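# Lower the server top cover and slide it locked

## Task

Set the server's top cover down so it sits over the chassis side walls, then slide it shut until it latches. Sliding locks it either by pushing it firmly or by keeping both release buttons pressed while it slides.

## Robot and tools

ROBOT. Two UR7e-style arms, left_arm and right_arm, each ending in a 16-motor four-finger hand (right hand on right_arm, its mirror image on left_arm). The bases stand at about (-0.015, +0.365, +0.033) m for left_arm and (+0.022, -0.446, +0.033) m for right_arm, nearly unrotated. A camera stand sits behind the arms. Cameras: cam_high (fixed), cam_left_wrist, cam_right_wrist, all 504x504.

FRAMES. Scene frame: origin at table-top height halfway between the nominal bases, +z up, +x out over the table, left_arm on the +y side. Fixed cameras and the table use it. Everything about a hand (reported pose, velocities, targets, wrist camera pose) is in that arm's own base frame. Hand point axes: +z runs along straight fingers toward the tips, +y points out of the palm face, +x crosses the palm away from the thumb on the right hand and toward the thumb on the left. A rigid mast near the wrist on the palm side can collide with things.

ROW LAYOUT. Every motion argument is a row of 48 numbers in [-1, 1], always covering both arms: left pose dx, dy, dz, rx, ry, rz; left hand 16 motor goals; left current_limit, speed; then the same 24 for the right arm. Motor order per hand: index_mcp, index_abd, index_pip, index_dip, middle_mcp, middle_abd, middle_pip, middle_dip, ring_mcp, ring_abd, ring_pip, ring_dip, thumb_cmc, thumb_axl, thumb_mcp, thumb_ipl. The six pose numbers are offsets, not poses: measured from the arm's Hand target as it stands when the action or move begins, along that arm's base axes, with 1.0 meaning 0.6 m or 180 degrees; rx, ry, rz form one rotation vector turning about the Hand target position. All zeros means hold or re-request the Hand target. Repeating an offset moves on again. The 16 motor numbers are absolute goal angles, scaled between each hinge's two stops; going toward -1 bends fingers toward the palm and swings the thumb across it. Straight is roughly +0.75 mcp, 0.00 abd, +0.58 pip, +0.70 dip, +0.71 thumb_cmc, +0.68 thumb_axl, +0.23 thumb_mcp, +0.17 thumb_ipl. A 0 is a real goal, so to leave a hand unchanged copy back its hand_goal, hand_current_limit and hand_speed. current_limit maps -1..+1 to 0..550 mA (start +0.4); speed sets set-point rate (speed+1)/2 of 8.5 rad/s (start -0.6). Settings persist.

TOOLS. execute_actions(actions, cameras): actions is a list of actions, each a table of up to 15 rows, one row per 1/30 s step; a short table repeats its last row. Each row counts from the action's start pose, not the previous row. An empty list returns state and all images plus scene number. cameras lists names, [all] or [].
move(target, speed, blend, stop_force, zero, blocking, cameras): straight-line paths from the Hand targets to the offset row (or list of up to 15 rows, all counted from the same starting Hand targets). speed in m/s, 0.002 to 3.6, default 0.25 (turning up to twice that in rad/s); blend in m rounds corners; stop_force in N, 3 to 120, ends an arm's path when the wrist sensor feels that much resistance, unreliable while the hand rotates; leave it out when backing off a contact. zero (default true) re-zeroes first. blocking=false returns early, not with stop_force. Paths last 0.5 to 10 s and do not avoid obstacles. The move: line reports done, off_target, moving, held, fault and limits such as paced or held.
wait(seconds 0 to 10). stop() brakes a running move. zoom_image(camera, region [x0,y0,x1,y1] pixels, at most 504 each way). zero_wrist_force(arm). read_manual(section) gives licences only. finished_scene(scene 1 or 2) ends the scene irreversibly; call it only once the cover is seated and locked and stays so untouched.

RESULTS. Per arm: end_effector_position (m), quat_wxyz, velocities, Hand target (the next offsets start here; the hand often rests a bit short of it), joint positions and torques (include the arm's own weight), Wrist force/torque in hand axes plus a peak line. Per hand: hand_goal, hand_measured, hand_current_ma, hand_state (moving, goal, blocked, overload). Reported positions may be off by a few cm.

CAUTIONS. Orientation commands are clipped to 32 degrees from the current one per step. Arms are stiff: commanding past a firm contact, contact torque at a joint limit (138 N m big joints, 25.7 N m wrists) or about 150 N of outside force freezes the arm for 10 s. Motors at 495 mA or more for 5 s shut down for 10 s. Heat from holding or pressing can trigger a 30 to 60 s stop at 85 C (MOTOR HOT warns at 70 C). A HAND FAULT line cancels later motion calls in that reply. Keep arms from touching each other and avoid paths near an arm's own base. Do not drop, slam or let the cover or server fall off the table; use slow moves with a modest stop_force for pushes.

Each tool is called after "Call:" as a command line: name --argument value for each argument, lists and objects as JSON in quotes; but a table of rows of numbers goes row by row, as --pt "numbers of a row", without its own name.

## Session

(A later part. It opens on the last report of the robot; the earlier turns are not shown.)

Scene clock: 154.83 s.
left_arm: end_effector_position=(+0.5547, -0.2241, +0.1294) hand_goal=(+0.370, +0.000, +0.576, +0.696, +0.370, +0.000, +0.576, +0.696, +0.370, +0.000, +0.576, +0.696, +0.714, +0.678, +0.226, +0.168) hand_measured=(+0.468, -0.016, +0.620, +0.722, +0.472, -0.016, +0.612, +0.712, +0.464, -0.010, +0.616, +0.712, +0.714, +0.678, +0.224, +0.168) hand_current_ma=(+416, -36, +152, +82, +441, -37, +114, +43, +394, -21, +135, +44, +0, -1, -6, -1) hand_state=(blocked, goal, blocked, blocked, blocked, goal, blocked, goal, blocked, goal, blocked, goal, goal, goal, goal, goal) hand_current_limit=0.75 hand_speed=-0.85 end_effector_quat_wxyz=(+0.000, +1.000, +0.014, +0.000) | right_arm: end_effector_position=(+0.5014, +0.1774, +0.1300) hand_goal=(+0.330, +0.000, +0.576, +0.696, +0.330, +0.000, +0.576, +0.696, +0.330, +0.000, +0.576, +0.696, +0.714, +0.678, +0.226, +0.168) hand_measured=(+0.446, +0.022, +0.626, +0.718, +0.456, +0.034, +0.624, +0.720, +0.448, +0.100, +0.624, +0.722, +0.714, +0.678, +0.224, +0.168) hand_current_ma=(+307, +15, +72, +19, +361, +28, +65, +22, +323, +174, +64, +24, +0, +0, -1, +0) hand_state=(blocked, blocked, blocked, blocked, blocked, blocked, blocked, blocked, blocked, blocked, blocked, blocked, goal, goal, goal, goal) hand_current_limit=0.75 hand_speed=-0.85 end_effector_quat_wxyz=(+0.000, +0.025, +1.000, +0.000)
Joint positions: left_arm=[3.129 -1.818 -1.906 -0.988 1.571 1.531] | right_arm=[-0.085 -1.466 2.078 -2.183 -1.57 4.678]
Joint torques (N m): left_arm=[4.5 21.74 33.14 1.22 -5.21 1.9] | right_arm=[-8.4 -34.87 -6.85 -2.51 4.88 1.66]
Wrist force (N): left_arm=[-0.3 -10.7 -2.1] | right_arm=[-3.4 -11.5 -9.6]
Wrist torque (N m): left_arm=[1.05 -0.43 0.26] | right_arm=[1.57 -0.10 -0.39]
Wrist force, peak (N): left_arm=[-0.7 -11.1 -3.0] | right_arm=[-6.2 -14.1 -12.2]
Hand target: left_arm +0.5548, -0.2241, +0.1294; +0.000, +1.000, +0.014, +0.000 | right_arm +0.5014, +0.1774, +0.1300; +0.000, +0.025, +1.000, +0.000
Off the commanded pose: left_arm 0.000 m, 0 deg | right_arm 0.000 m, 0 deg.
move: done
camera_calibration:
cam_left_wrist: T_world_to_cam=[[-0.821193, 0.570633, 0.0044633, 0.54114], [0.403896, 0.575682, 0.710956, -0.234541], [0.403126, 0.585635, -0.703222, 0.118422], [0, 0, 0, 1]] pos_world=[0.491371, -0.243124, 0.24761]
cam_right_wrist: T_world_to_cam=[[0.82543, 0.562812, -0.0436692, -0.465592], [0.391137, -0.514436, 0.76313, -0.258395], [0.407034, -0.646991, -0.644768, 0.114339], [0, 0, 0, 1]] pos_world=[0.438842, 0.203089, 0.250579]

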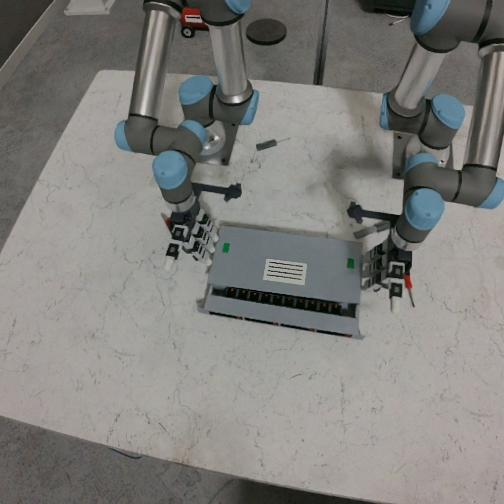

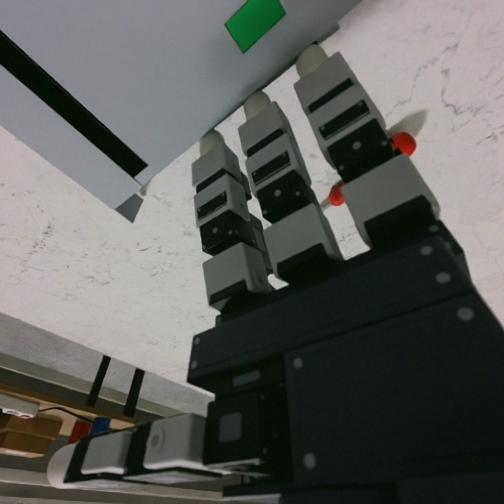

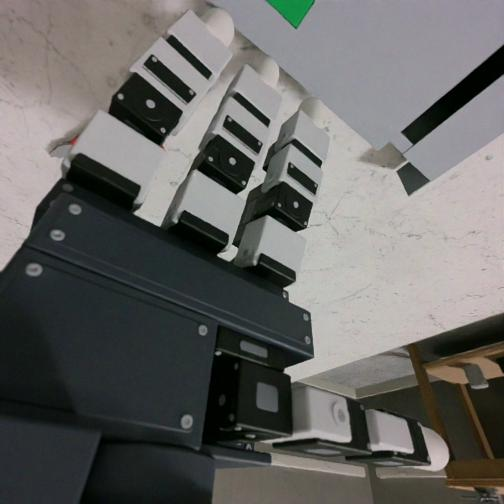

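Call:
move --target '[0.0045,-0.0003,0,0,0,-0.0044,0.37,0,0.576,0.696,0.37,0,0.576,0.696,0.37,0,0.576,0.696,0.714,0.678,0.226,0.168,0.75,-0.85,-0.0045,-0.0002,0.001,0,0,-0.0044,0.33,0,0.576,0.696,0.33,0,0.576,0.696,0.33,0,0.576,0.696,0.714,0.678,0.226,0.168,0.75,-0.85]' --speed 0.02 --cameras '["all"]'

Scene clock: 191.33 s.
left_arm: end_effector_position=(+0.5574, -0.2243, +0.1294) hand_goal=(+0.370, +0.000, +0.576, +0.696, +0.370, +0.000, +0.576, +0.696, +0.370, +0.000, +0.576, +0.696, +0.714, +0.678, +0.226, +0.168) hand_measured=(+0.468, -0.012, +0.620, +0.722, +0.472, -0.014, +0.612, +0.712, +0.464, -0.008, +0.616, +0.712, +0.714, +0.678, +0.224, +0.168) hand_current_ma=(+416, -25, +152, +82, +441, -29, +114, +47, +394, -14, +135, +44, +0, -1, -6, -1) hand_state=(blocked, moving, blocked, blocked, blocked, moving, blocked, goal, blocked, moving, blocked, goal, goal, goal, goal, goal) hand_current_limit=0.75 hand_speed=-0.85 end_effector_quat_wxyz=(+0.000, +1.000, +0.007, +0.000) | right_arm: end_effector_position=(+0.4987, +0.1773, +0.1306) hand_goal=(+0.330, +0.000, +0.576, +0.696, +0.330, +0.000, +0.576, +0.696, +0.330, +0.000, +0.576, +0.696, +0.714, +0.678, +0.226, +0.168) hand_measured=(+0.442, +0.018, +0.626, +0.718, +0.454, +0.026, +0.624, +0.720, +0.448, +0.100, +0.624, +0.722, +0.714, +0.678, +0.224, +0.168) hand_current_ma=(+291, +9, +72, +19, +343, +19, +65, +22, +321, +174, +64, +24, +0, +0, -1, +0) hand_state=(blocked, goal, blocked, blocked, blocked, blocked, blocked, blocked, blocked, blocked, blocked, blocked, goal, goal, goal, goal) hand_current_limit=0.75 hand_speed=-0.85 end_effector_quat_wxyz=(+0.000, +0.032, +0.999, +0.000)
Joint positions: left_arm=[3.13 -1.826 -1.895 -0.991 1.571 1.545] | right_arm=[-0.085 -1.475 2.087 -2.182 -1.57 4.691]
Joint torques (N m): left_arm=[4.25 22.03 31.79 1.03 -5.3 1.97] | right_arm=[-7.92 -36.98 -8.44 1.18 3.53 1.53]
Wrist force (N): left_arm=[0.0 -8.8 0.2] | right_arm=[-3.1 -10.0 -6.4]
Wrist torque (N m): left_arm=[0.87 -0.24 0.19] | right_arm=[1.34 -0.25 -0.30]
Wrist force, peak (N): left_arm=[-0.8 -10.8 -2.7] | right_arm=[-3.8 -11.6 -9.8]
Hand target: left_arm +0.5575, -0.2243, +0.1294; +0.000, +1.000, +0.007, +0.000 | right_arm +0.4987, +0.1773, +0.1306; +0.000, +0.032, +0.999, +0.000
Off the commanded pose: left_arm 0.000 m, 0 deg | right_arm 0.000 m, 0 deg.
move: done
camera_calibration:
cam_left_wrist: T_world_to_cam=[[-0.8132, 0.581967, 0.00449367, 0.541637], [0.411882, 0.570047, 0.710915, -0.241211], [0.411167, 0.579967, -0.703264, 0.111713], [0, 0, 0, 1]] pos_world=[0.493877, -0.242503, 0.24761]
cam_right_wrist: T_world_to_cam=[[0.83321, 0.55123, -0.0436762, -0.465115], [0.383924, -0.519854, 0.763121, -0.253311], [0.39795, -0.652608, -0.644778, 0.121261], [0, 0, 0, 1]] pos_world=[0.436535, 0.203836, 0.251179]

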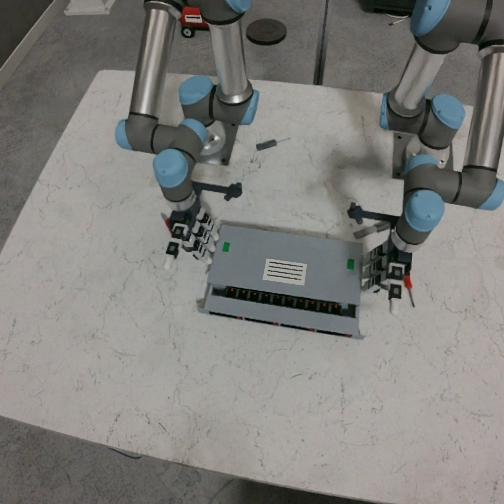

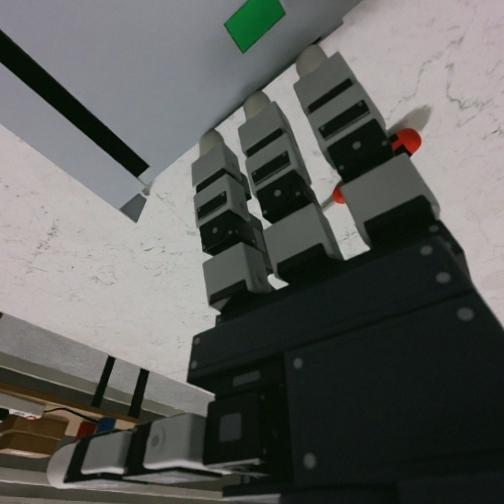

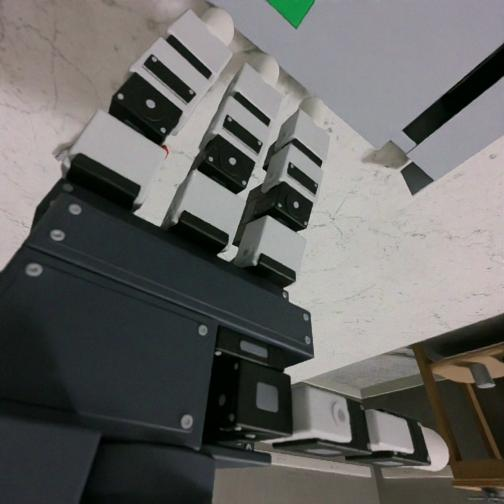

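Call:
zoom_image --camera "cam_high" --region '[180, 200, 390, 350]'

Call:
zoom_image --camera "cam_left_wrist" --region '[60, 90, 260, 260]'

Call:
zoom_image --camera "cam_right_wrist" --region '[300, 60, 500, 230]'

Scaled by 2.400.

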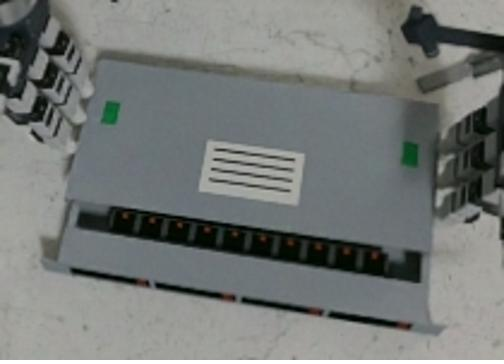

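Scaled by 2.520.

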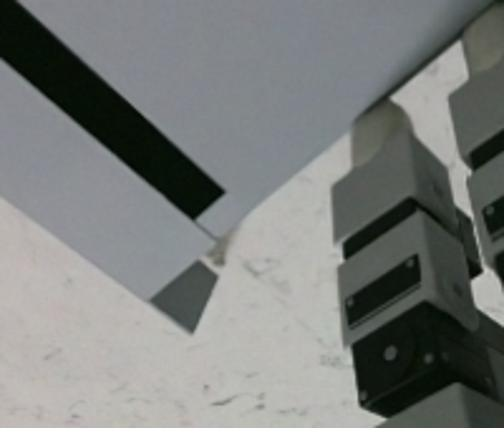

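Scaled by 2.520.

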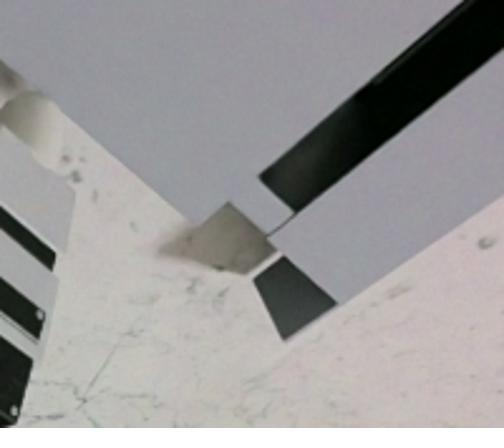

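Call:
zoom_image --camera "cam_right_wrist" --region '[355, 110, 445, 200]'

Call:
zoom_image --camera "cam_left_wrist" --region '[100, 130, 200, 230]'

Call:
zoom_image --camera "cam_high" --region '[340, 280, 380, 345]'

Call:
zoom_image --camera "cam_high" --region '[190, 270, 240, 320]'

Scaled by 5.600.

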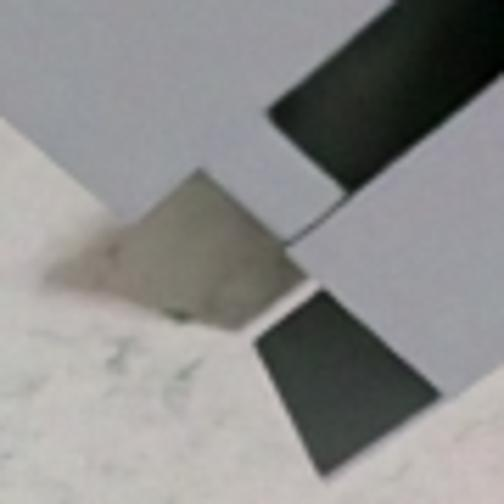

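Scaled by 5.040.

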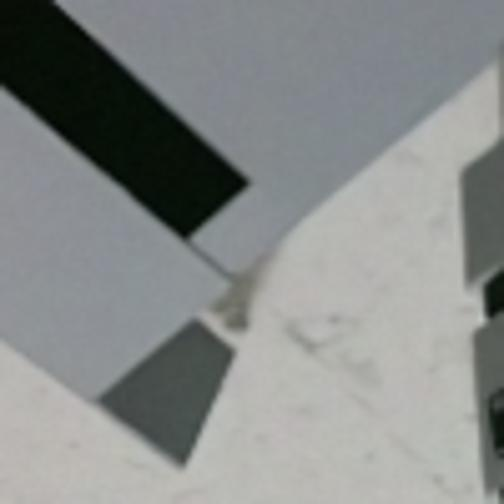

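Scaled by 7.754.

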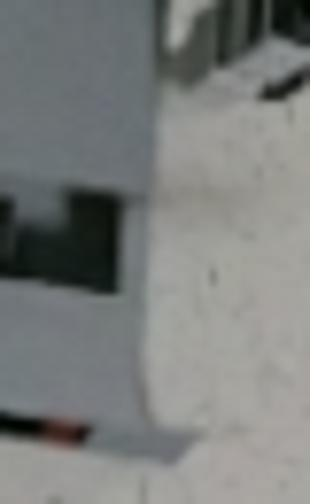

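Scaled by 10.080.

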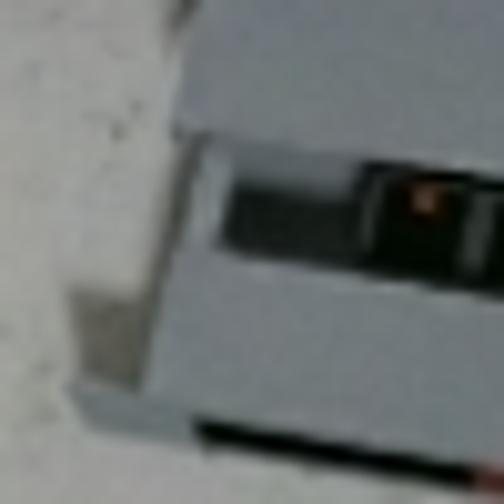

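Call:
move --target '[0.0022,0.0058,0,0,0,-0.0022,0.37,0,0.576,0.696,0.37,0,0.576,0.696,0.37,0,0.576,0.696,0.714,0.678,0.226,0.168,0.75,-0.85,-0.0019,0.0058,0.001,0,0,-0.0022,0.33,0,0.576,0.696,0.33,0,0.576,0.696,0.33,0,0.576,0.696,0.714,0.678,0.226,0.168,0.75,-0.85]' --speed 0.02 --cameras '["all"]'

Call:
zoom_image --camera "cam_right_wrist" --region '[330, 80, 480, 230]'

Call:
zoom_image --camera "cam_left_wrist" --region '[80, 100, 230, 250]'

Call:
zoom_image --camera "cam_high" --region '[340, 280, 380, 345]'

Call:
zoom_image --camera "cam_high" --region '[190, 270, 240, 320]'

Scene clock: 267.17 s.
left_arm: end_effector_position=(+0.5588, -0.2208, +0.1294) hand_goal=(+0.370, +0.000, +0.576, +0.696, +0.370, +0.000, +0.576, +0.696, +0.370, +0.000, +0.576, +0.696, +0.714, +0.678, +0.226, +0.168) hand_measured=(+0.468, -0.004, +0.620, +0.722, +0.472, -0.004, +0.612, +0.712, +0.464, +0.000, +0.616, +0.714, +0.714, +0.678, +0.224, +0.168) hand_current_ma=(+414, -6, +152, +82, +441, -9, +114, +47, +394, +0, +135, +54, +0, -1, -6, -1) hand_state=(blocked, goal, blocked, blocked, blocked, goal, blocked, goal, blocked, goal, blocked, goal, goal, goal, goal, goal) hand_current_limit=0.75 hand_speed=-0.85 end_effector_quat_wxyz=(+0.000, +1.000, +0.003, +0.000) | right_arm: end_effector_position=(+0.4975, +0.1807, +0.1312) hand_goal=(+0.330, +0.000, +0.576, +0.696, +0.330, +0.000, +0.576, +0.696, +0.330, +0.000, +0.576, +0.696, +0.714, +0.678, +0.226, +0.168) hand_measured=(+0.426, +0.004, +0.626, +0.718, +0.446, +0.010, +0.624, +0.720, +0.448, +0.086, +0.624, +0.722, +0.714, +0.678, +0.224, +0.168) hand_current_ma=(+225, +1, +72, +19, +312, +4, +65, +22, +319, +136, +64, +24, +0, +0, -1, +0) hand_state=(blocked, goal, blocked, blocked, blocked, goal, blocked, blocked, blocked, blocked, blocked, blocked, goal, goal, goal, goal) hand_current_limit=0.75 hand_speed=-0.85 end_effector_quat_wxyz=(+0.000, +0.036, +0.999, +0.000)
Joint positions: left_arm=[3.136 -1.828 -1.893 -0.992 1.571 1.559] | right_arm=[-0.077 -1.479 2.089 -2.181 -1.57 4.706]
Joint torques (N m): left_arm=[5.83 24.52 33.67 1.09 -3.49 1.92] | right_arm=[18.75 -35.8 -7.2 0.54 4.14 1.37]
Wrist force (N): left_arm=[0.9 -6.0 2.6] | right_arm=[-1.0 -11.1 -9.3]
Wrist torque (N m): left_arm=[0.55 0.03 0.14] | right_arm=[1.47 0.06 -0.31]
Wrist force, peak (N): left_arm=[0.0 -8.9 0.5] | right_arm=[-1.0 -11.1 -9.3]
Hand target: left_arm +0.5588, -0.2208, +0.1294; +0.000, +1.000, +0.003, +0.000 | right_arm +0.4975, +0.1808, +0.1312; +0.000, +0.036, +0.999, +0.000
Off the commanded pose: left_arm 0.000 m, 0 deg | right_arm 0.000 m, 0 deg.
move: done
camera_calibration:
cam_left_wrist: T_world_to_cam=[[-0.808964, 0.587841, 0.00448246, 0.539689], [0.415998, 0.56706, 0.710907, -0.246705], [0.415358, 0.576963, -0.703272, 0.10614], [0, 0, 0, 1]] pos_world=[0.495132, -0.238593, 0.24761]
cam_right_wrist: T_world_to_cam=[[0.837124, 0.545271, -0.0436328, -0.466839], [0.380178, -0.522601, 0.763121, -0.249194], [0.393305, -0.655415, -0.644781, 0.127149], [0, 0, 0, 1]] pos_world=[0.435532, 0.20766, 0.251779]

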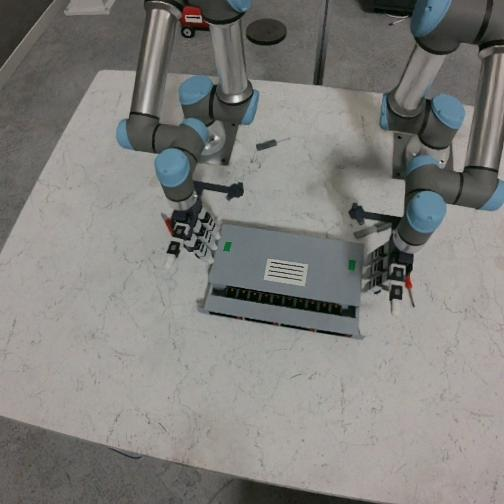

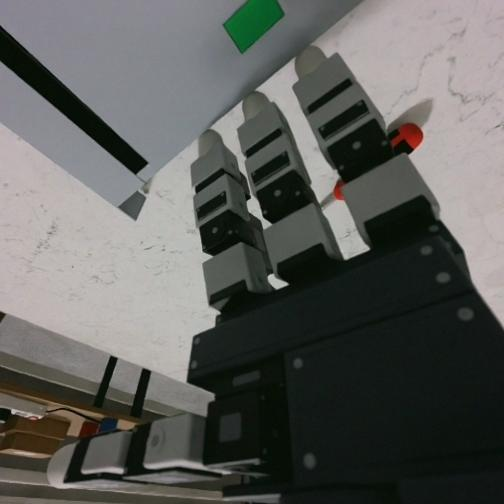

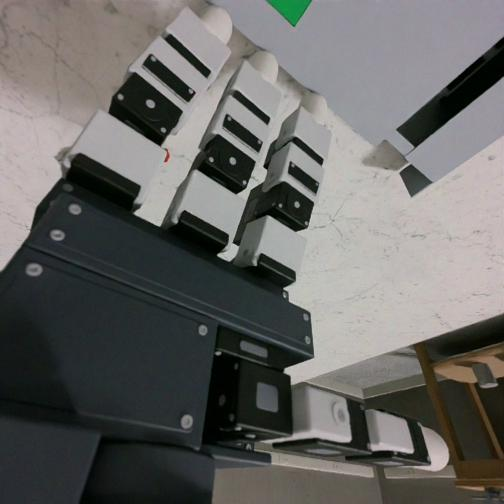

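Scaled by 3.360.

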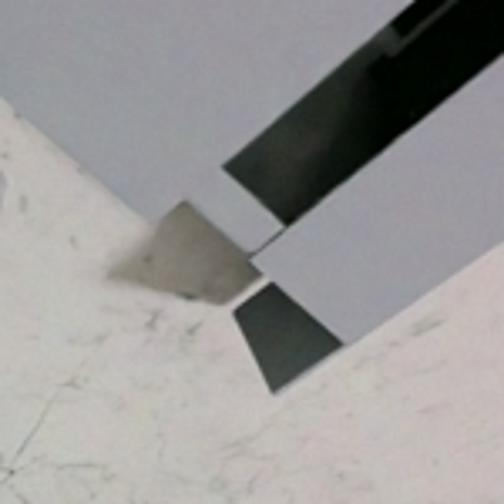

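Scaled by 3.360.

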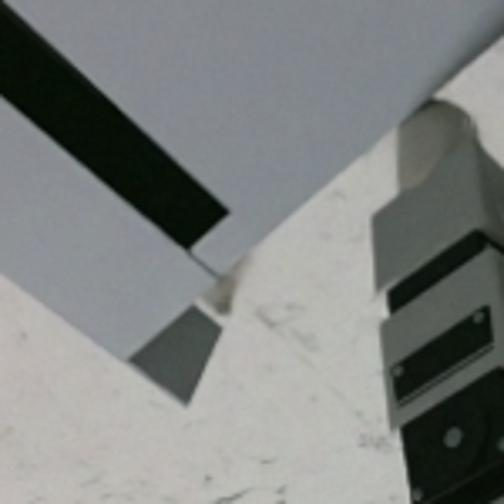

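Scaled by 7.754.

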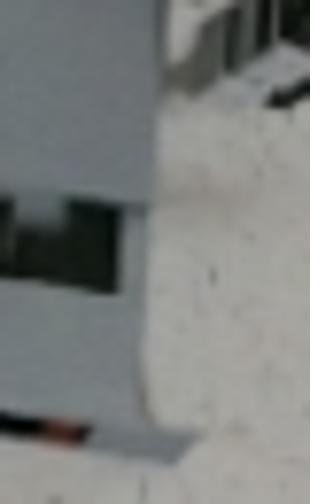

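Scaled by 10.080.

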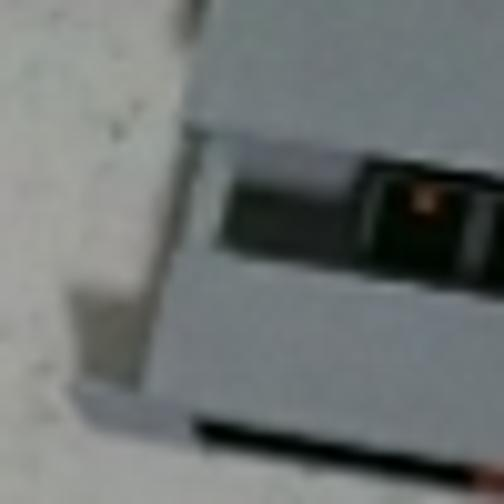

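Call:
move --target '[0,0.0008,-0.003,0,0,0,0.42,0,0.576,0.696,0.42,0,0.576,0.696,0.42,0,0.576,0.696,0.714,0.678,0.226,0.168,0.75,-0.85,0,0.0008,-0.003,0,0,0,0.40,0,0.576,0.696,0.40,0,0.576,0.696,0.40,0,0.576,0.696,0.714,0.678,0.226,0.168,0.75,-0.85]' --speed 0.02

Scene clock: 281.30 s.
left_arm: end_effector_position=(+0.5588, -0.2203, +0.1278) hand_goal=(+0.420, +0.000, +0.576, +0.696, +0.420, +0.000, +0.576, +0.696, +0.420, +0.000, +0.576, +0.696, +0.714, +0.678, +0.226, +0.168) hand_measured=(+0.470, -0.002, +0.620, +0.722, +0.474, -0.002, +0.612, +0.712, +0.466, +0.002, +0.616, +0.714, +0.714, +0.678, +0.224, +0.168) hand_current_ma=(+183, -3, +150, +80, +205, -5, +114, +47, +172, +2, +136, +54, +0, -1, -6, -1) hand_state=(blocked, goal, blocked, blocked, blocked, goal, blocked, goal, blocked, goal, blocked, goal, goal, goal, goal, goal) hand_current_limit=0.75 hand_speed=-0.85 end_effector_quat_wxyz=(+0.000, +1.000, +0.003, +0.000) | right_arm: end_effector_position=(+0.4976, +0.1812, +0.1296) hand_goal=(+0.400, +0.000, +0.576, +0.696, +0.400, +0.000, +0.576, +0.696, +0.400, +0.000, +0.576, +0.696, +0.714, +0.678, +0.226, +0.168) hand_measured=(+0.428, -0.002, +0.624, +0.718, +0.448, +0.004, +0.624, +0.720, +0.448, +0.082, +0.624, +0.720, +0.714, +0.678, +0.224, +0.168) hand_current_ma=(+31, +0, +64, +18, +70, +1, +65, +20, +73, +126, +64, +20, +0, +0, -1, +0) hand_state=(blocked, goal, blocked, blocked, blocked, goal, blocked, blocked, blocked, blocked, blocked, blocked, goal, goal, goal, goal) hand_current_limit=0.75 hand_speed=-0.85 end_effector_quat_wxyz=(+0.000, +0.036, +0.999, +0.000)
Joint positions: left_arm=[3.137 -1.83 -1.895 -0.987 1.571 1.56] | right_arm=[-0.076 -1.476 2.091 -2.186 -1.57 4.707]
Joint torques (N m): left_arm=[5.81 21.44 10.63 3.62 -0.71 1.96] | right_arm=[25.11 11.63 7.52 -1.18 4.8 2.18]
Wrist force (N): left_arm=[0.8 -5.6 -3.5] | right_arm=[1.8 -25.1 -50.2]
Wrist torque (N m): left_arm=[0.71 -0.10 0.09] | right_arm=[4.02 2.19 -0.89]
Wrist force, peak (N): left_arm=[0.9 -6.6 2.9] | right_arm=[1.8 -25.1 -50.2]
Hand target: left_arm +0.5588, -0.2203, +0.1276; +0.000, +1.000, +0.003, +0.000 | right_arm +0.4975, +0.1813, +0.1294; +0.000, +0.036, +0.999, +0.000
Off the commanded pose: left_arm 0.000 m, 0 deg | right_arm 0.000 m, 0 deg.
move: done

Call:
move --target '[0,0,0,0,0,0,0.42,0,0.576,0.696,0.42,0,0.576,0.696,0.42,0,0.576,0.696,0.714,0.678,0.226,0.168,0.75,-0.85,0,0,0.004,0,0,0,0.40,0,0.576,0.696,0.40,0,0.576,0.696,0.40,0,0.576,0.696,0.714,0.678,0.226,0.168,0.75,-0.85]' --speed 0.02 --cameras '["all"]'

Call:
zoom_image --camera "cam_right_wrist" --region '[150, 0, 350, 160]'

Call:
zoom_image --camera "cam_high" --region '[160, 200, 240, 280]'

Scene clock: 286.53 s.
left_arm: end_effector_position=(+0.5588, -0.2203, +0.1276) hand_goal=(+0.420, +0.000, +0.576, +0.696, +0.420, +0.000, +0.576, +0.696, +0.420, +0.000, +0.576, +0.696, +0.714, +0.678, +0.226, +0.168) hand_measured=(+0.470, -0.002, +0.620, +0.720, +0.474, -0.002, +0.612, +0.712, +0.466, +0.002, +0.616, +0.714, +0.714, +0.678, +0.224, +0.168) hand_current_ma=(+183, -2, +149, +75, +205, -4, +114, +47, +172, +2, +136, +54, +0, -1, -6, -1) hand_state=(blocked, goal, blocked, blocked, blocked, goal, blocked, goal, blocked, goal, blocked, goal, goal, goal, goal, goal) hand_current_limit=0.75 hand_speed=-0.85 end_effector_quat_wxyz=(+0.000, +1.000, +0.003, +0.000) | right_arm: end_effector_position=(+0.4975, +0.1813, +0.1317) hand_goal=(+0.400, +0.000, +0.576, +0.696, +0.400, +0.000, +0.576, +0.696, +0.400, +0.000, +0.576, +0.696, +0.714, +0.678, +0.226, +0.168) hand_measured=(+0.408, +0.002, +0.582, +0.700, +0.450, +0.008, +0.622, +0.718, +0.452, +0.082, +0.624, +0.718, +0.714, +0.678, +0.224, +0.168) hand_current_ma=(+4, +0, +2, +1, +76, +3, +63, +19, +83, +126, +64, +18, +0, +0, -1, +0) hand_state=(goal, goal, goal, goal, blocked, goal, blocked, blocked, blocked, blocked, blocked, blocked, goal, goal, goal, goal) hand_current_limit=0.75 hand_speed=-0.85 end_effector_quat_wxyz=(+0.000, +0.036, +0.999, +0.000)
Joint positions: left_arm=[3.137 -1.83 -1.895 -0.987 1.571 1.56] | right_arm=[-0.076 -1.479 2.088 -2.179 -1.57 4.707]
Joint torques (N m): left_arm=[6.01 21.1 9.98 3.53 -0.71 2.09] | right_arm=[12.48 -37.35 -26.33 0.87 0.8 1.04]
Wrist force (N): left_arm=[1.1 -5.3 -3.8] | right_arm=[-1.9 -6.3 -6.0]
Wrist torque (N m): left_arm=[0.70 -0.07 0.08] | right_arm=[0.87 -0.07 -0.33]
Wrist force, peak (N): left_arm=[0.5 -6.5 -4.4] | right_arm=[2.0 -28.5 -58.9]
Hand target: left_arm +0.5588, -0.2203, +0.1276; +0.000, +1.000, +0.003, +0.000 | right_arm +0.4975, +0.1813, +0.1318; +0.000, +0.036, +0.999, +0.000
Off the commanded pose: left_arm 0.000 m, 0 deg | right_arm 0.000 m, 0 deg.
move: done
camera_calibration:
cam_left_wrist: T_world_to_cam=[[-0.808964, 0.587841, 0.00448246, 0.539344], [0.415998, 0.56706, 0.710907, -0.245765], [0.415358, 0.576963, -0.703272, 0.104527], [0, 0, 0, 1]] pos_world=[0.495132, -0.237993, 0.24581]
cam_right_wrist: T_world_to_cam=[[0.837174, 0.545193, -0.0436467, -0.467059], [0.380182, -0.522703, 0.763049, -0.249263], [0.393195, -0.655398, -0.644865, 0.128035], [0, 0, 0, 1]] pos_world=[0.435432, 0.208261, 0.252379]

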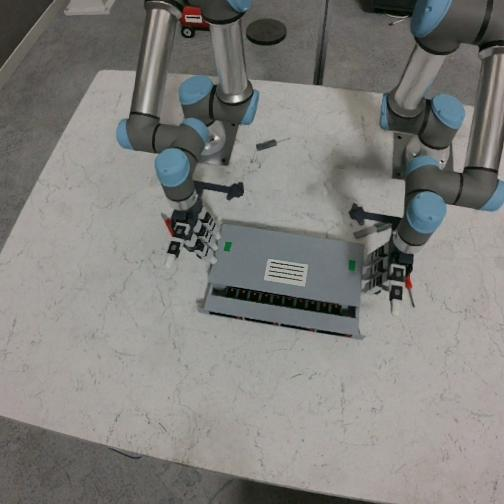

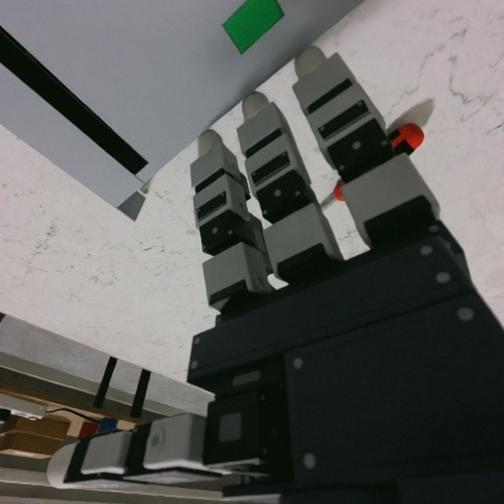

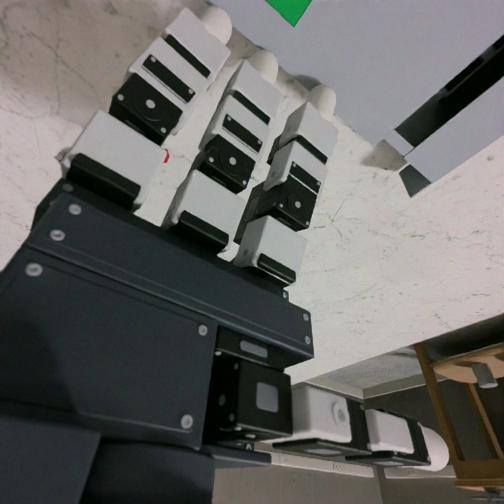

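Scaled by 2.520.

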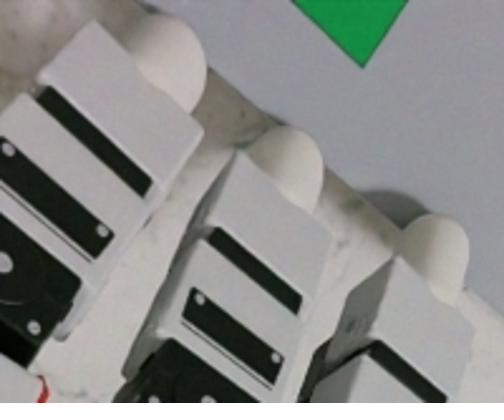

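Scaled by 6.300.

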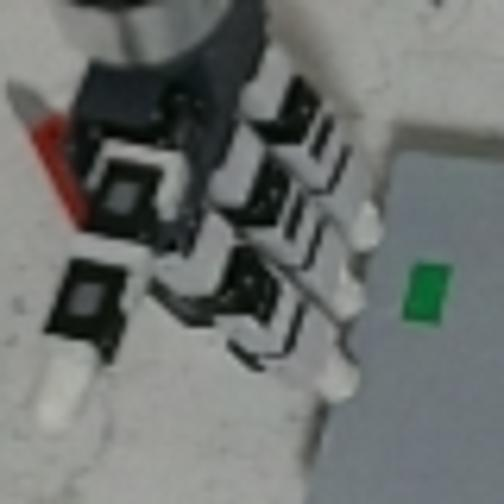

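Call:
move --pt "0 0.01 0 0 0 0 0.42 0 0.576 0.696 0.42 0 0.576 0.696 0.42 0 0.576 0.696 0.714 0.678 0.226 0.168 0.75 -0.85 -0.0011 -0.0166 0 0 0 0 0.42 0 0.576 0.696 0.42 0 0.576 0.696 0.42 0 0.576 0.696 0.714 0.678 0.226 0.168 0.75 -0.85" --pt "0 0.01 0 0 0 0 0.42 0 0.576 0.696 0.42 0 0.576 0.696 0.42 0 0.576 0.696 0.714 0.678 0.226 0.168 0.75 -0.85 -0.0011 -0.0166 -0.0108 0 0 0 0.42 0 0.576 0.696 0.42 0 0.576 0.696 0.42 0 0.576 0.696 0.714 0.678 0.226 0.168 0.75 -0.85" --speed 0.02 --cameras '["all"]'

Call:
zoom_image --camera "cam_right_wrist" --region '[150, 0, 350, 160]'

Scene clock: 299.33 s.
left_arm: end_effector_position=(+0.5588, -0.2143, +0.1277) hand_goal=(+0.420, +0.000, +0.576, +0.696, +0.420, +0.000, +0.576, +0.696, +0.420, +0.000, +0.576, +0.696, +0.714, +0.678, +0.226, +0.168) hand_measured=(+0.450, +0.000, +0.596, +0.708, +0.450, -0.002, +0.592, +0.706, +0.446, +0.000, +0.594, +0.704, +0.714, +0.678, +0.224, +0.168) hand_current_ma=(+104, +0, +57, +33, +101, -2, +48, +23, +83, +0, +52, +22, +0, -1, -6, -1) hand_state=(blocked, goal, goal, goal, blocked, goal, goal, goal, blocked, goal, goal, goal, goal, goal, goal, goal) hand_current_limit=0.75 hand_speed=-0.85 end_effector_quat_wxyz=(+0.000, +1.000, +0.003, +0.000) | right_arm: end_effector_position=(+0.4969, +0.1712, +0.1254) hand_goal=(+0.420, +0.000, +0.576, +0.696, +0.420, +0.000, +0.576, +0.696, +0.420, +0.000, +0.576, +0.696, +0.714, +0.678, +0.226, +0.168) hand_measured=(+0.428, +0.002, +0.580, +0.700, +0.434, +0.002, +0.582, +0.700, +0.426, -0.002, +0.578, +0.694, +0.714, +0.678, +0.224, +0.168) hand_current_ma=(+3, +0, +1, +1, +11, +0, +3, +1, +2, +0, +0, +0, +0, +0, -1, +0) hand_state=(goal, goal, goal, goal, goal, goal, goal, goal, goal, goal, goal, goal, goal, goal, goal, goal) hand_current_limit=0.75 hand_speed=-0.85 end_effector_quat_wxyz=(+0.000, +0.036, +0.999, +0.000)
Joint positions: left_arm=[3.149 -1.827 -1.899 -0.986 1.571 1.571] | right_arm=[-0.098 -1.475 2.104 -2.198 -1.57 4.686]
Joint torques (N m): left_arm=[7.84 38.78 11.51 3.69 -0.99 1.9] | right_arm=[-7.38 -5.32 -8.3 -3.59 3.16 -1.26]
Wrist force (N): left_arm=[0.3 -2.9 -1.7] | right_arm=[1.6 -9.4 -17.5]
Wrist torque (N m): left_arm=[0.28 -0.07 0.00] | right_arm=[1.44 0.96 -0.27]
Wrist force, peak (N): left_arm=[0.9 -6.1 -3.7] | right_arm=[1.4 -10.2 -18.8]
Hand target: left_arm +0.5588, -0.2143, +0.1276; +0.000, +1.000, +0.003, +0.000 | right_arm +0.4969, +0.1713, +0.1253; +0.000, +0.036, +0.999, +0.000
Off the commanded pose: left_arm 0.000 m, 0 deg | right_arm 0.000 m, 0 deg.
move: done
camera_calibration:
cam_left_wrist: T_world_to_cam=[[-0.808965, 0.58784, 0.00448299, 0.535817], [0.415968, 0.567019, 0.710957, -0.249175], [0.415387, 0.577004, -0.703221, 0.101049], [0, 0, 0, 1]] pos_world=[0.495132, -0.231993, 0.24581]
cam_right_wrist: T_world_to_cam=[[0.837211, 0.545128, -0.0437399, -0.46136], [0.3801, -0.522522, 0.763214, -0.249495], [0.393194, -0.655597, -0.644664, 0.117645], [0, 0, 0, 1]] pos_world=[0.434832, 0.198261, 0.246079]

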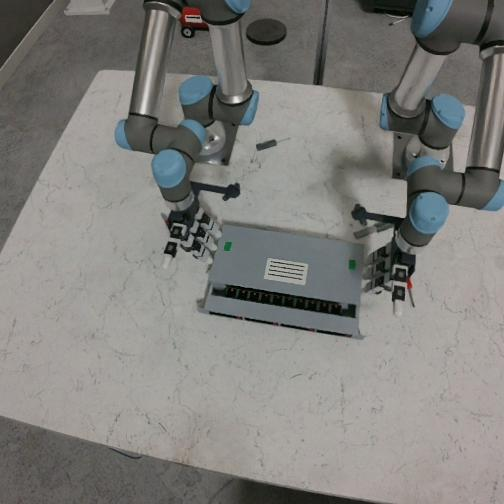

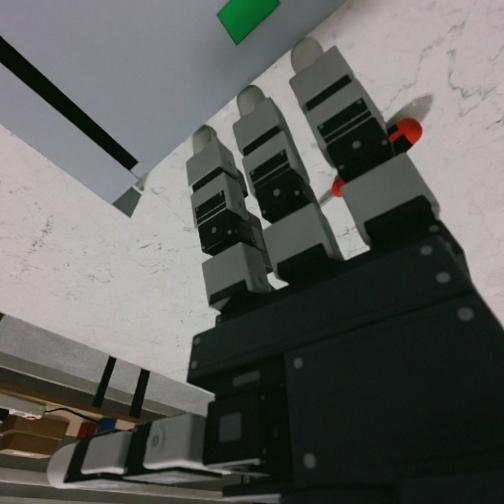

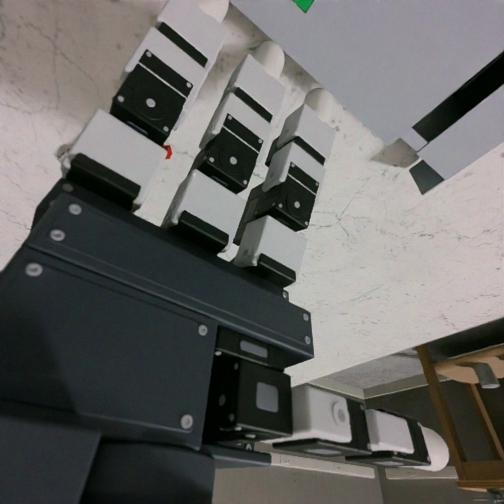

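Scaled by 2.520.

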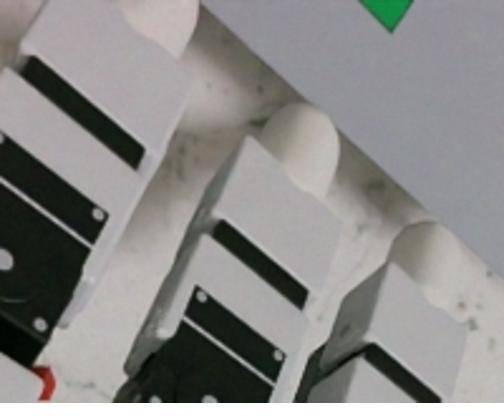

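Call:
move --target '[0,0,0,0,0,0,0.42,0,0.576,0.696,0.42,0,0.576,0.696,0.42,0,0.576,0.696,0.714,0.678,0.226,0.168,0.75,-0.85,-0.0005,-0.01,0,0,0,0,0.42,0,0.576,0.696,0.42,0,0.576,0.696,0.42,0,0.576,0.696,0.714,0.678,0.226,0.168,0.75,-0.85]' --speed 0.02

Scene clock: 306.67 s.
left_arm: end_effector_position=(+0.5588, -0.2143, +0.1276) hand_goal=(+0.420, +0.000, +0.576, +0.696, +0.420, +0.000, +0.576, +0.696, +0.420, +0.000, +0.576, +0.696, +0.714, +0.678, +0.226, +0.168) hand_measured=(+0.450, +0.000, +0.596, +0.708, +0.450, -0.002, +0.592, +0.706, +0.446, +0.000, +0.594, +0.704, +0.714, +0.678, +0.224, +0.168) hand_current_ma=(+104, +0, +57, +33, +101, -2, +48, +23, +83, +0, +52, +22, +0, -1, -6, -1) hand_state=(blocked, goal, goal, goal, blocked, goal, goal, goal, blocked, goal, goal, goal, goal, goal, goal, goal) hand_current_limit=0.75 hand_speed=-0.85 end_effector_quat_wxyz=(+0.000, +1.000, +0.003, +0.000) | right_arm: end_effector_position=(+0.4966, +0.1655, +0.1253) hand_goal=(+0.420, +0.000, +0.576, +0.696, +0.420, +0.000, +0.576, +0.696, +0.420, +0.000, +0.576, +0.696, +0.714, +0.678, +0.226, +0.168) hand_measured=(+0.428, +0.002, +0.580, +0.700, +0.430, +0.002, +0.580, +0.700, +0.404, +0.000, +0.564, +0.688, +0.714, +0.678, +0.224, +0.168) hand_current_ma=(+4, +0, +1, +1, +5, +0, +1, +1, -11, +0, -6, -4, +0, +0, -1, +0) hand_state=(goal, goal, goal, goal, goal, goal, goal, goal, goal, goal, goal, goal, goal, goal, goal, goal) hand_current_limit=0.75 hand_speed=-0.85 end_effector_quat_wxyz=(+0.000, +0.036, +0.999, +0.000)
Joint positions: left_arm=[3.149 -1.827 -1.899 -0.986 1.571 1.571] | right_arm=[-0.111 -1.478 2.107 -2.199 -1.57 4.673]
Joint torques (N m): left_arm=[6.74 23.59 13.35 1.23 -2.81 1.91] | right_arm=[-12.04 -38.01 -9.62 -4.41 -0.54 -1.63]
Wrist force (N): left_arm=[0.9 -1.4 0.7] | right_arm=[1.0 -2.3 -6.2]
Wrist torque (N m): left_arm=[0.18 0.00 0.00] | right_arm=[0.40 0.29 0.08]
Wrist force, peak (N): left_arm=[0.4 -2.9 -2.3] | right_arm=[1.8 -9.6 -17.7]
Hand target: left_arm +0.5588, -0.2143, +0.1276; +0.000, +1.000, +0.003, +0.000 | right_arm +0.4966, +0.1653, +0.1253; +0.000, +0.036, +0.999, +0.000
Off the commanded pose: left_arm 0.000 m, 0 deg | right_arm 0.000 m, 0 deg.
move: done

Call:
execute_actions --actions '[]'

Call:
zoom_image --camera "cam_right_wrist" --region '[50, 0, 270, 200]'

Call:
zoom_image --camera "cam_high" --region '[150, 200, 220, 280]'

Scene clock: 310.73 s.
left_arm: end_effector_position=(+0.5588, -0.2143, +0.1276) hand_goal=(+0.420, +0.000, +0.576, +0.696, +0.420, +0.000, +0.576, +0.696, +0.420, +0.000, +0.576, +0.696, +0.714, +0.678, +0.226, +0.168) hand_measured=(+0.450, +0.000, +0.596, +0.708, +0.450, -0.002, +0.592, +0.706, +0.446, +0.000, +0.594, +0.704, +0.714, +0.678, +0.224, +0.168) hand_current_ma=(+104, +0, +57, +33, +101, -2, +48, +23, +83, +0, +52, +22, +0, -1, -6, -1) hand_state=(blocked, goal, goal, goal, blocked, goal, goal, goal, blocked, goal, goal, goal, goal, goal, goal, goal) hand_current_limit=0.75 hand_speed=-0.85 end_effector_quat_wxyz=(+0.000, +1.000, +0.003, +0.000) | right_arm: end_effector_position=(+0.4966, +0.1653, +0.1253) hand_goal=(+0.420, +0.000, +0.576, +0.696, +0.420, +0.000, +0.576, +0.696, +0.420, +0.000, +0.576, +0.696, +0.714, +0.678, +0.226, +0.168) hand_measured=(+0.428, +0.002, +0.580, +0.700, +0.430, +0.002, +0.580, +0.700, +0.404, +0.000, +0.564, +0.688, +0.714, +0.678, +0.224, +0.168) hand_current_ma=(+4, +0, +1, +1, +5, +0, +1, +1, -12, +0, -7, -4, +0, +0, -1, +0) hand_state=(goal, goal, goal, goal, goal, goal, goal, goal, goal, goal, goal, goal, goal, goal, goal, goal) hand_current_limit=0.75 hand_speed=-0.85 end_effector_quat_wxyz=(+0.000, +0.036, +0.999, +0.000)
Joint positions: left_arm=[3.149 -1.827 -1.899 -0.986 1.571 1.571] | right_arm=[-0.111 -1.478 2.107 -2.199 -1.57 4.673]
Joint velocities: within noise
Joint torques (N m): left_arm=[6.29 23.65 25.22 1.34 -3.09 2.02] | right_arm=[-13.15 -37.69 -10.38 -4.38 -0.87 -1.44]
Wrist force (N): left_arm=[0.9 -1.5 0.4] | right_arm=[1.0 -2.1 -6.3]
Wrist torque (N m): left_arm=[0.18 0.00 0.01] | right_arm=[0.41 0.27 0.10]
Wrist force, peak (N): left_arm=[0.9 -1.9 0.9] | right_arm=[1.1 -2.6 -6.4]
Hand target: left_arm +0.5588, -0.2143, +0.1276; +0.000, +1.000, +0.003, +0.000 | right_arm +0.4966, +0.1653, +0.1253; +0.000, +0.036, +0.999, +0.000
Off the commanded pose: left_arm 0.000 m, 0 deg | right_arm 0.000 m, 0 deg.
camera_calibration:
cam_left_wrist: T_world_to_cam=[[-0.808964, 0.587841, 0.00448246, 0.535817], [0.415998, 0.56706, 0.710907, -0.249168], [0.415358, 0.576963, -0.703272, 0.101066], [0, 0, 0, 1]] pos_world=[0.495132, -0.231993, 0.24581]
cam_right_wrist: T_world_to_cam=[[0.837209, 0.545137, -0.0436599, -0.457863], [0.380104, -0.522636, 0.763133, -0.2524], [0.393194, -0.655498, -0.644765, 0.11377], [0, 0, 0, 1]] pos_world=[0.434532, 0.192261, 0.245979]

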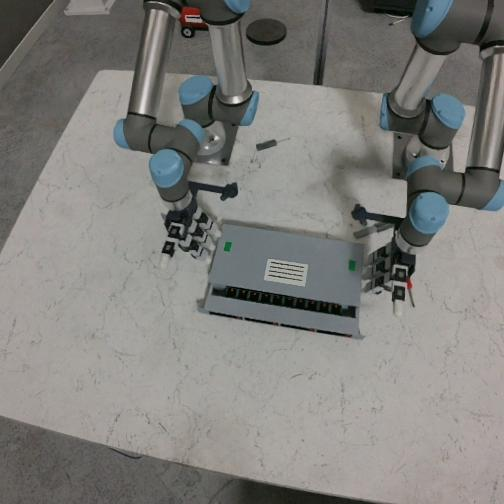

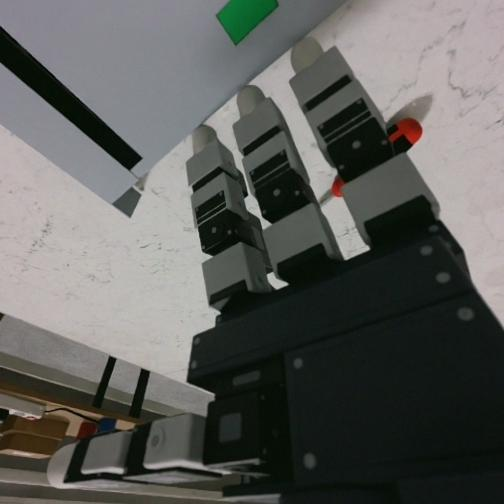

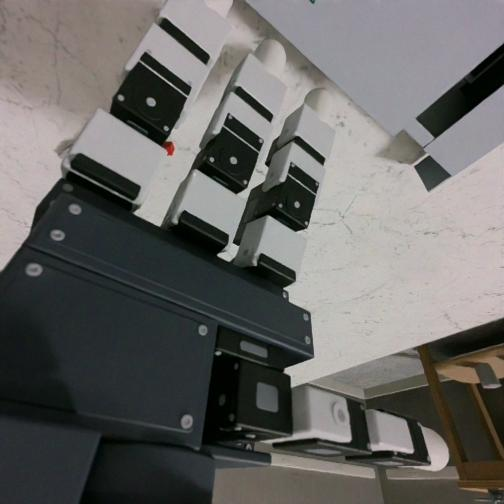

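Scaled by 2.291.

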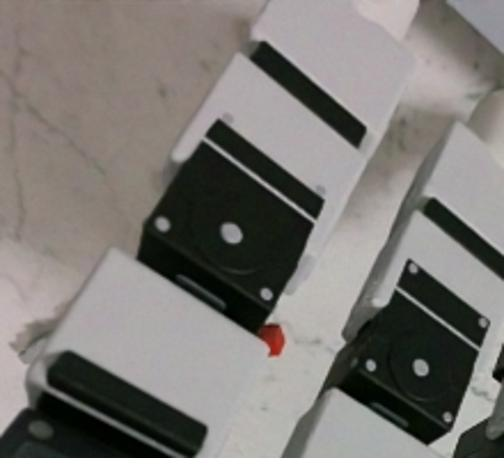

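Scaled by 6.300.

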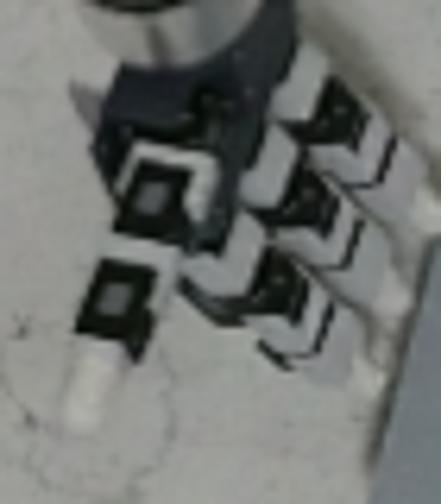

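Call:
move --target '[0,0,0,0,0,0,0.42,0,0.576,0.696,0.42,0,0.576,0.696,0.42,0,0.576,0.696,0.714,0.678,0.226,0.168,0.75,-0.85,-0.0005,-0.01,0.08,0,0,0,0.6,0,0.576,0.696,0.6,0,0.576,0.696,0.6,0,0.576,0.696,0.714,0.678,0.226,0.168,0.75,-0.85]' --speed 0.08 --cameras '["all"]'

Call:
zoom_image --camera "cam_high" --region '[140, 190, 260, 310]'

Scene clock: 344.20 s.
left_arm: end_effector_position=(+0.5588, -0.2143, +0.1276) hand_goal=(+0.420, +0.000, +0.576, +0.696, +0.420, +0.000, +0.576, +0.696, +0.420, +0.000, +0.576, +0.696, +0.714, +0.678, +0.226, +0.168) hand_measured=(+0.450, +0.000, +0.596, +0.708, +0.450, -0.002, +0.592, +0.706, +0.446, +0.000, +0.594, +0.704, +0.714, +0.678, +0.224, +0.168) hand_current_ma=(+104, +0, +57, +33, +101, -2, +48, +23, +83, +0, +52, +22, +0, -1, -6, -1) hand_state=(blocked, goal, goal, goal, blocked, goal, goal, goal, blocked, goal, goal, goal, goal, goal, goal, goal) hand_current_limit=0.75 hand_speed=-0.85 end_effector_quat_wxyz=(+0.000, +1.000, +0.003, +0.000) | right_arm: end_effector_position=(+0.4963, +0.1593, +0.1732) hand_goal=(+0.600, +0.000, +0.576, +0.696, +0.600, +0.000, +0.576, +0.696, +0.600, +0.000, +0.576, +0.696, +0.714, +0.678, +0.226, +0.168) hand_measured=(+0.598, +0.002, +0.580, +0.698, +0.598, +0.002, +0.580, +0.700, +0.598, +0.000, +0.574, +0.694, +0.714, +0.678, +0.224, +0.168) hand_current_ma=(+0, +0, +1, +1, +0, +0, +1, +1, +0, +0, +0, -1, +0, +0, -1, +0) hand_state=(goal, goal, goal, goal, goal, goal, goal, goal, goal, goal, goal, goal, goal, goal, goal, goal) hand_current_limit=0.75 hand_speed=-0.85 end_effector_quat_wxyz=(+0.000, +0.036, +0.999, +0.000)
Joint positions: left_arm=[3.149 -1.827 -1.899 -0.986 1.571 1.571] | right_arm=[-0.124 -1.55 2.04 -2.06 -1.57 4.659]
Joint torques (N m): left_arm=[5.74 23.76 28.38 1.34 -3.06 1.83] | right_arm=[-13.69 -38.14 -32.69 -0.97 -1.36 -1.49]
Wrist force (N): left_arm=[0.8 -1.6 0.8] | right_arm=[0.9 0.0 0.1]
Wrist torque (N m): left_arm=[0.14 0.03 -0.01] | right_arm=[-0.01 -0.11 0.20]
Wrist force, peak (N): left_arm=[1.3 -1.8 1.1] | right_arm=[1.1 -2.5 -6.6]
Hand target: left_arm +0.5588, -0.2143, +0.1276; +0.000, +1.000, +0.003, +0.000 | right_arm +0.4963, +0.1593, +0.1733; +0.000, +0.036, +0.999, +0.000
Off the commanded pose: left_arm 0.000 m, 0 deg | right_arm 0.000 m, 0 deg.
move: done
camera_calibration:
cam_left_wrist: T_world_to_cam=[[-0.808964, 0.587841, 0.00448246, 0.535817], [0.415998, 0.56706, 0.710907, -0.249168], [0.415358, 0.576963, -0.703272, 0.101066], [0, 0, 0, 1]] pos_world=[0.495132, -0.231993, 0.24581]
cam_right_wrist: T_world_to_cam=[[0.837209, 0.545137, -0.0436599, -0.452254], [0.380104, -0.522636, 0.763133, -0.291899], [0.393194, -0.655498, -0.644765, 0.140775], [0, 0, 0, 1]] pos_world=[0.434232, 0.186261, 0.293779]

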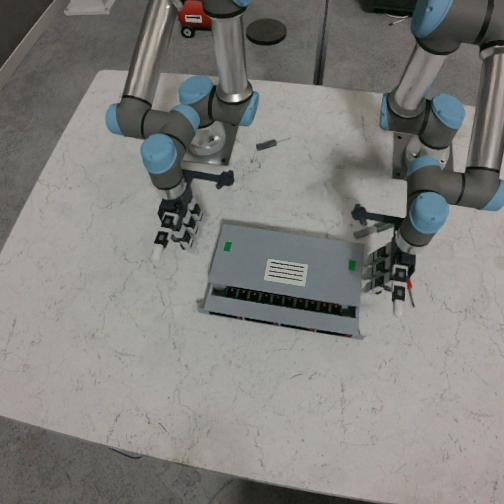

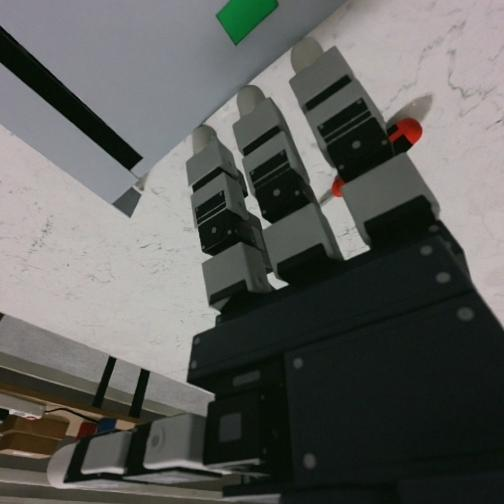

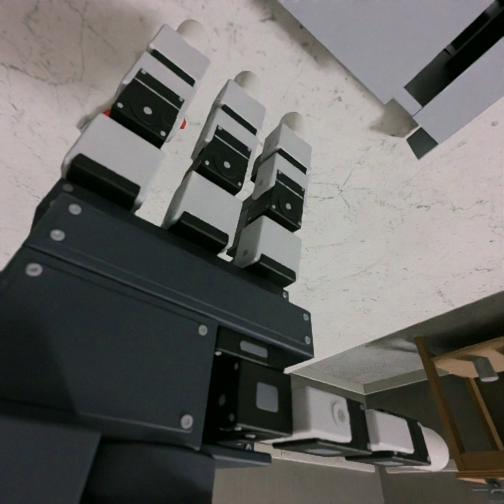

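Scaled by 4.200.

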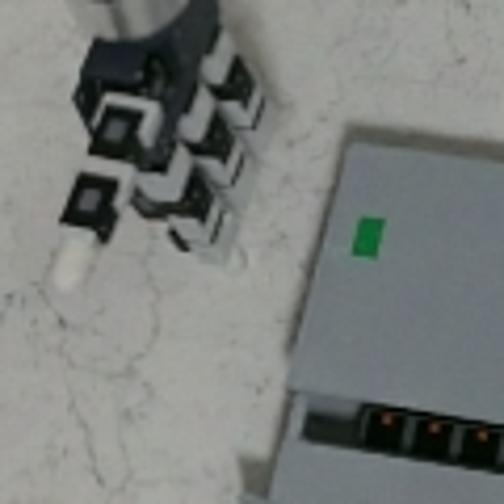

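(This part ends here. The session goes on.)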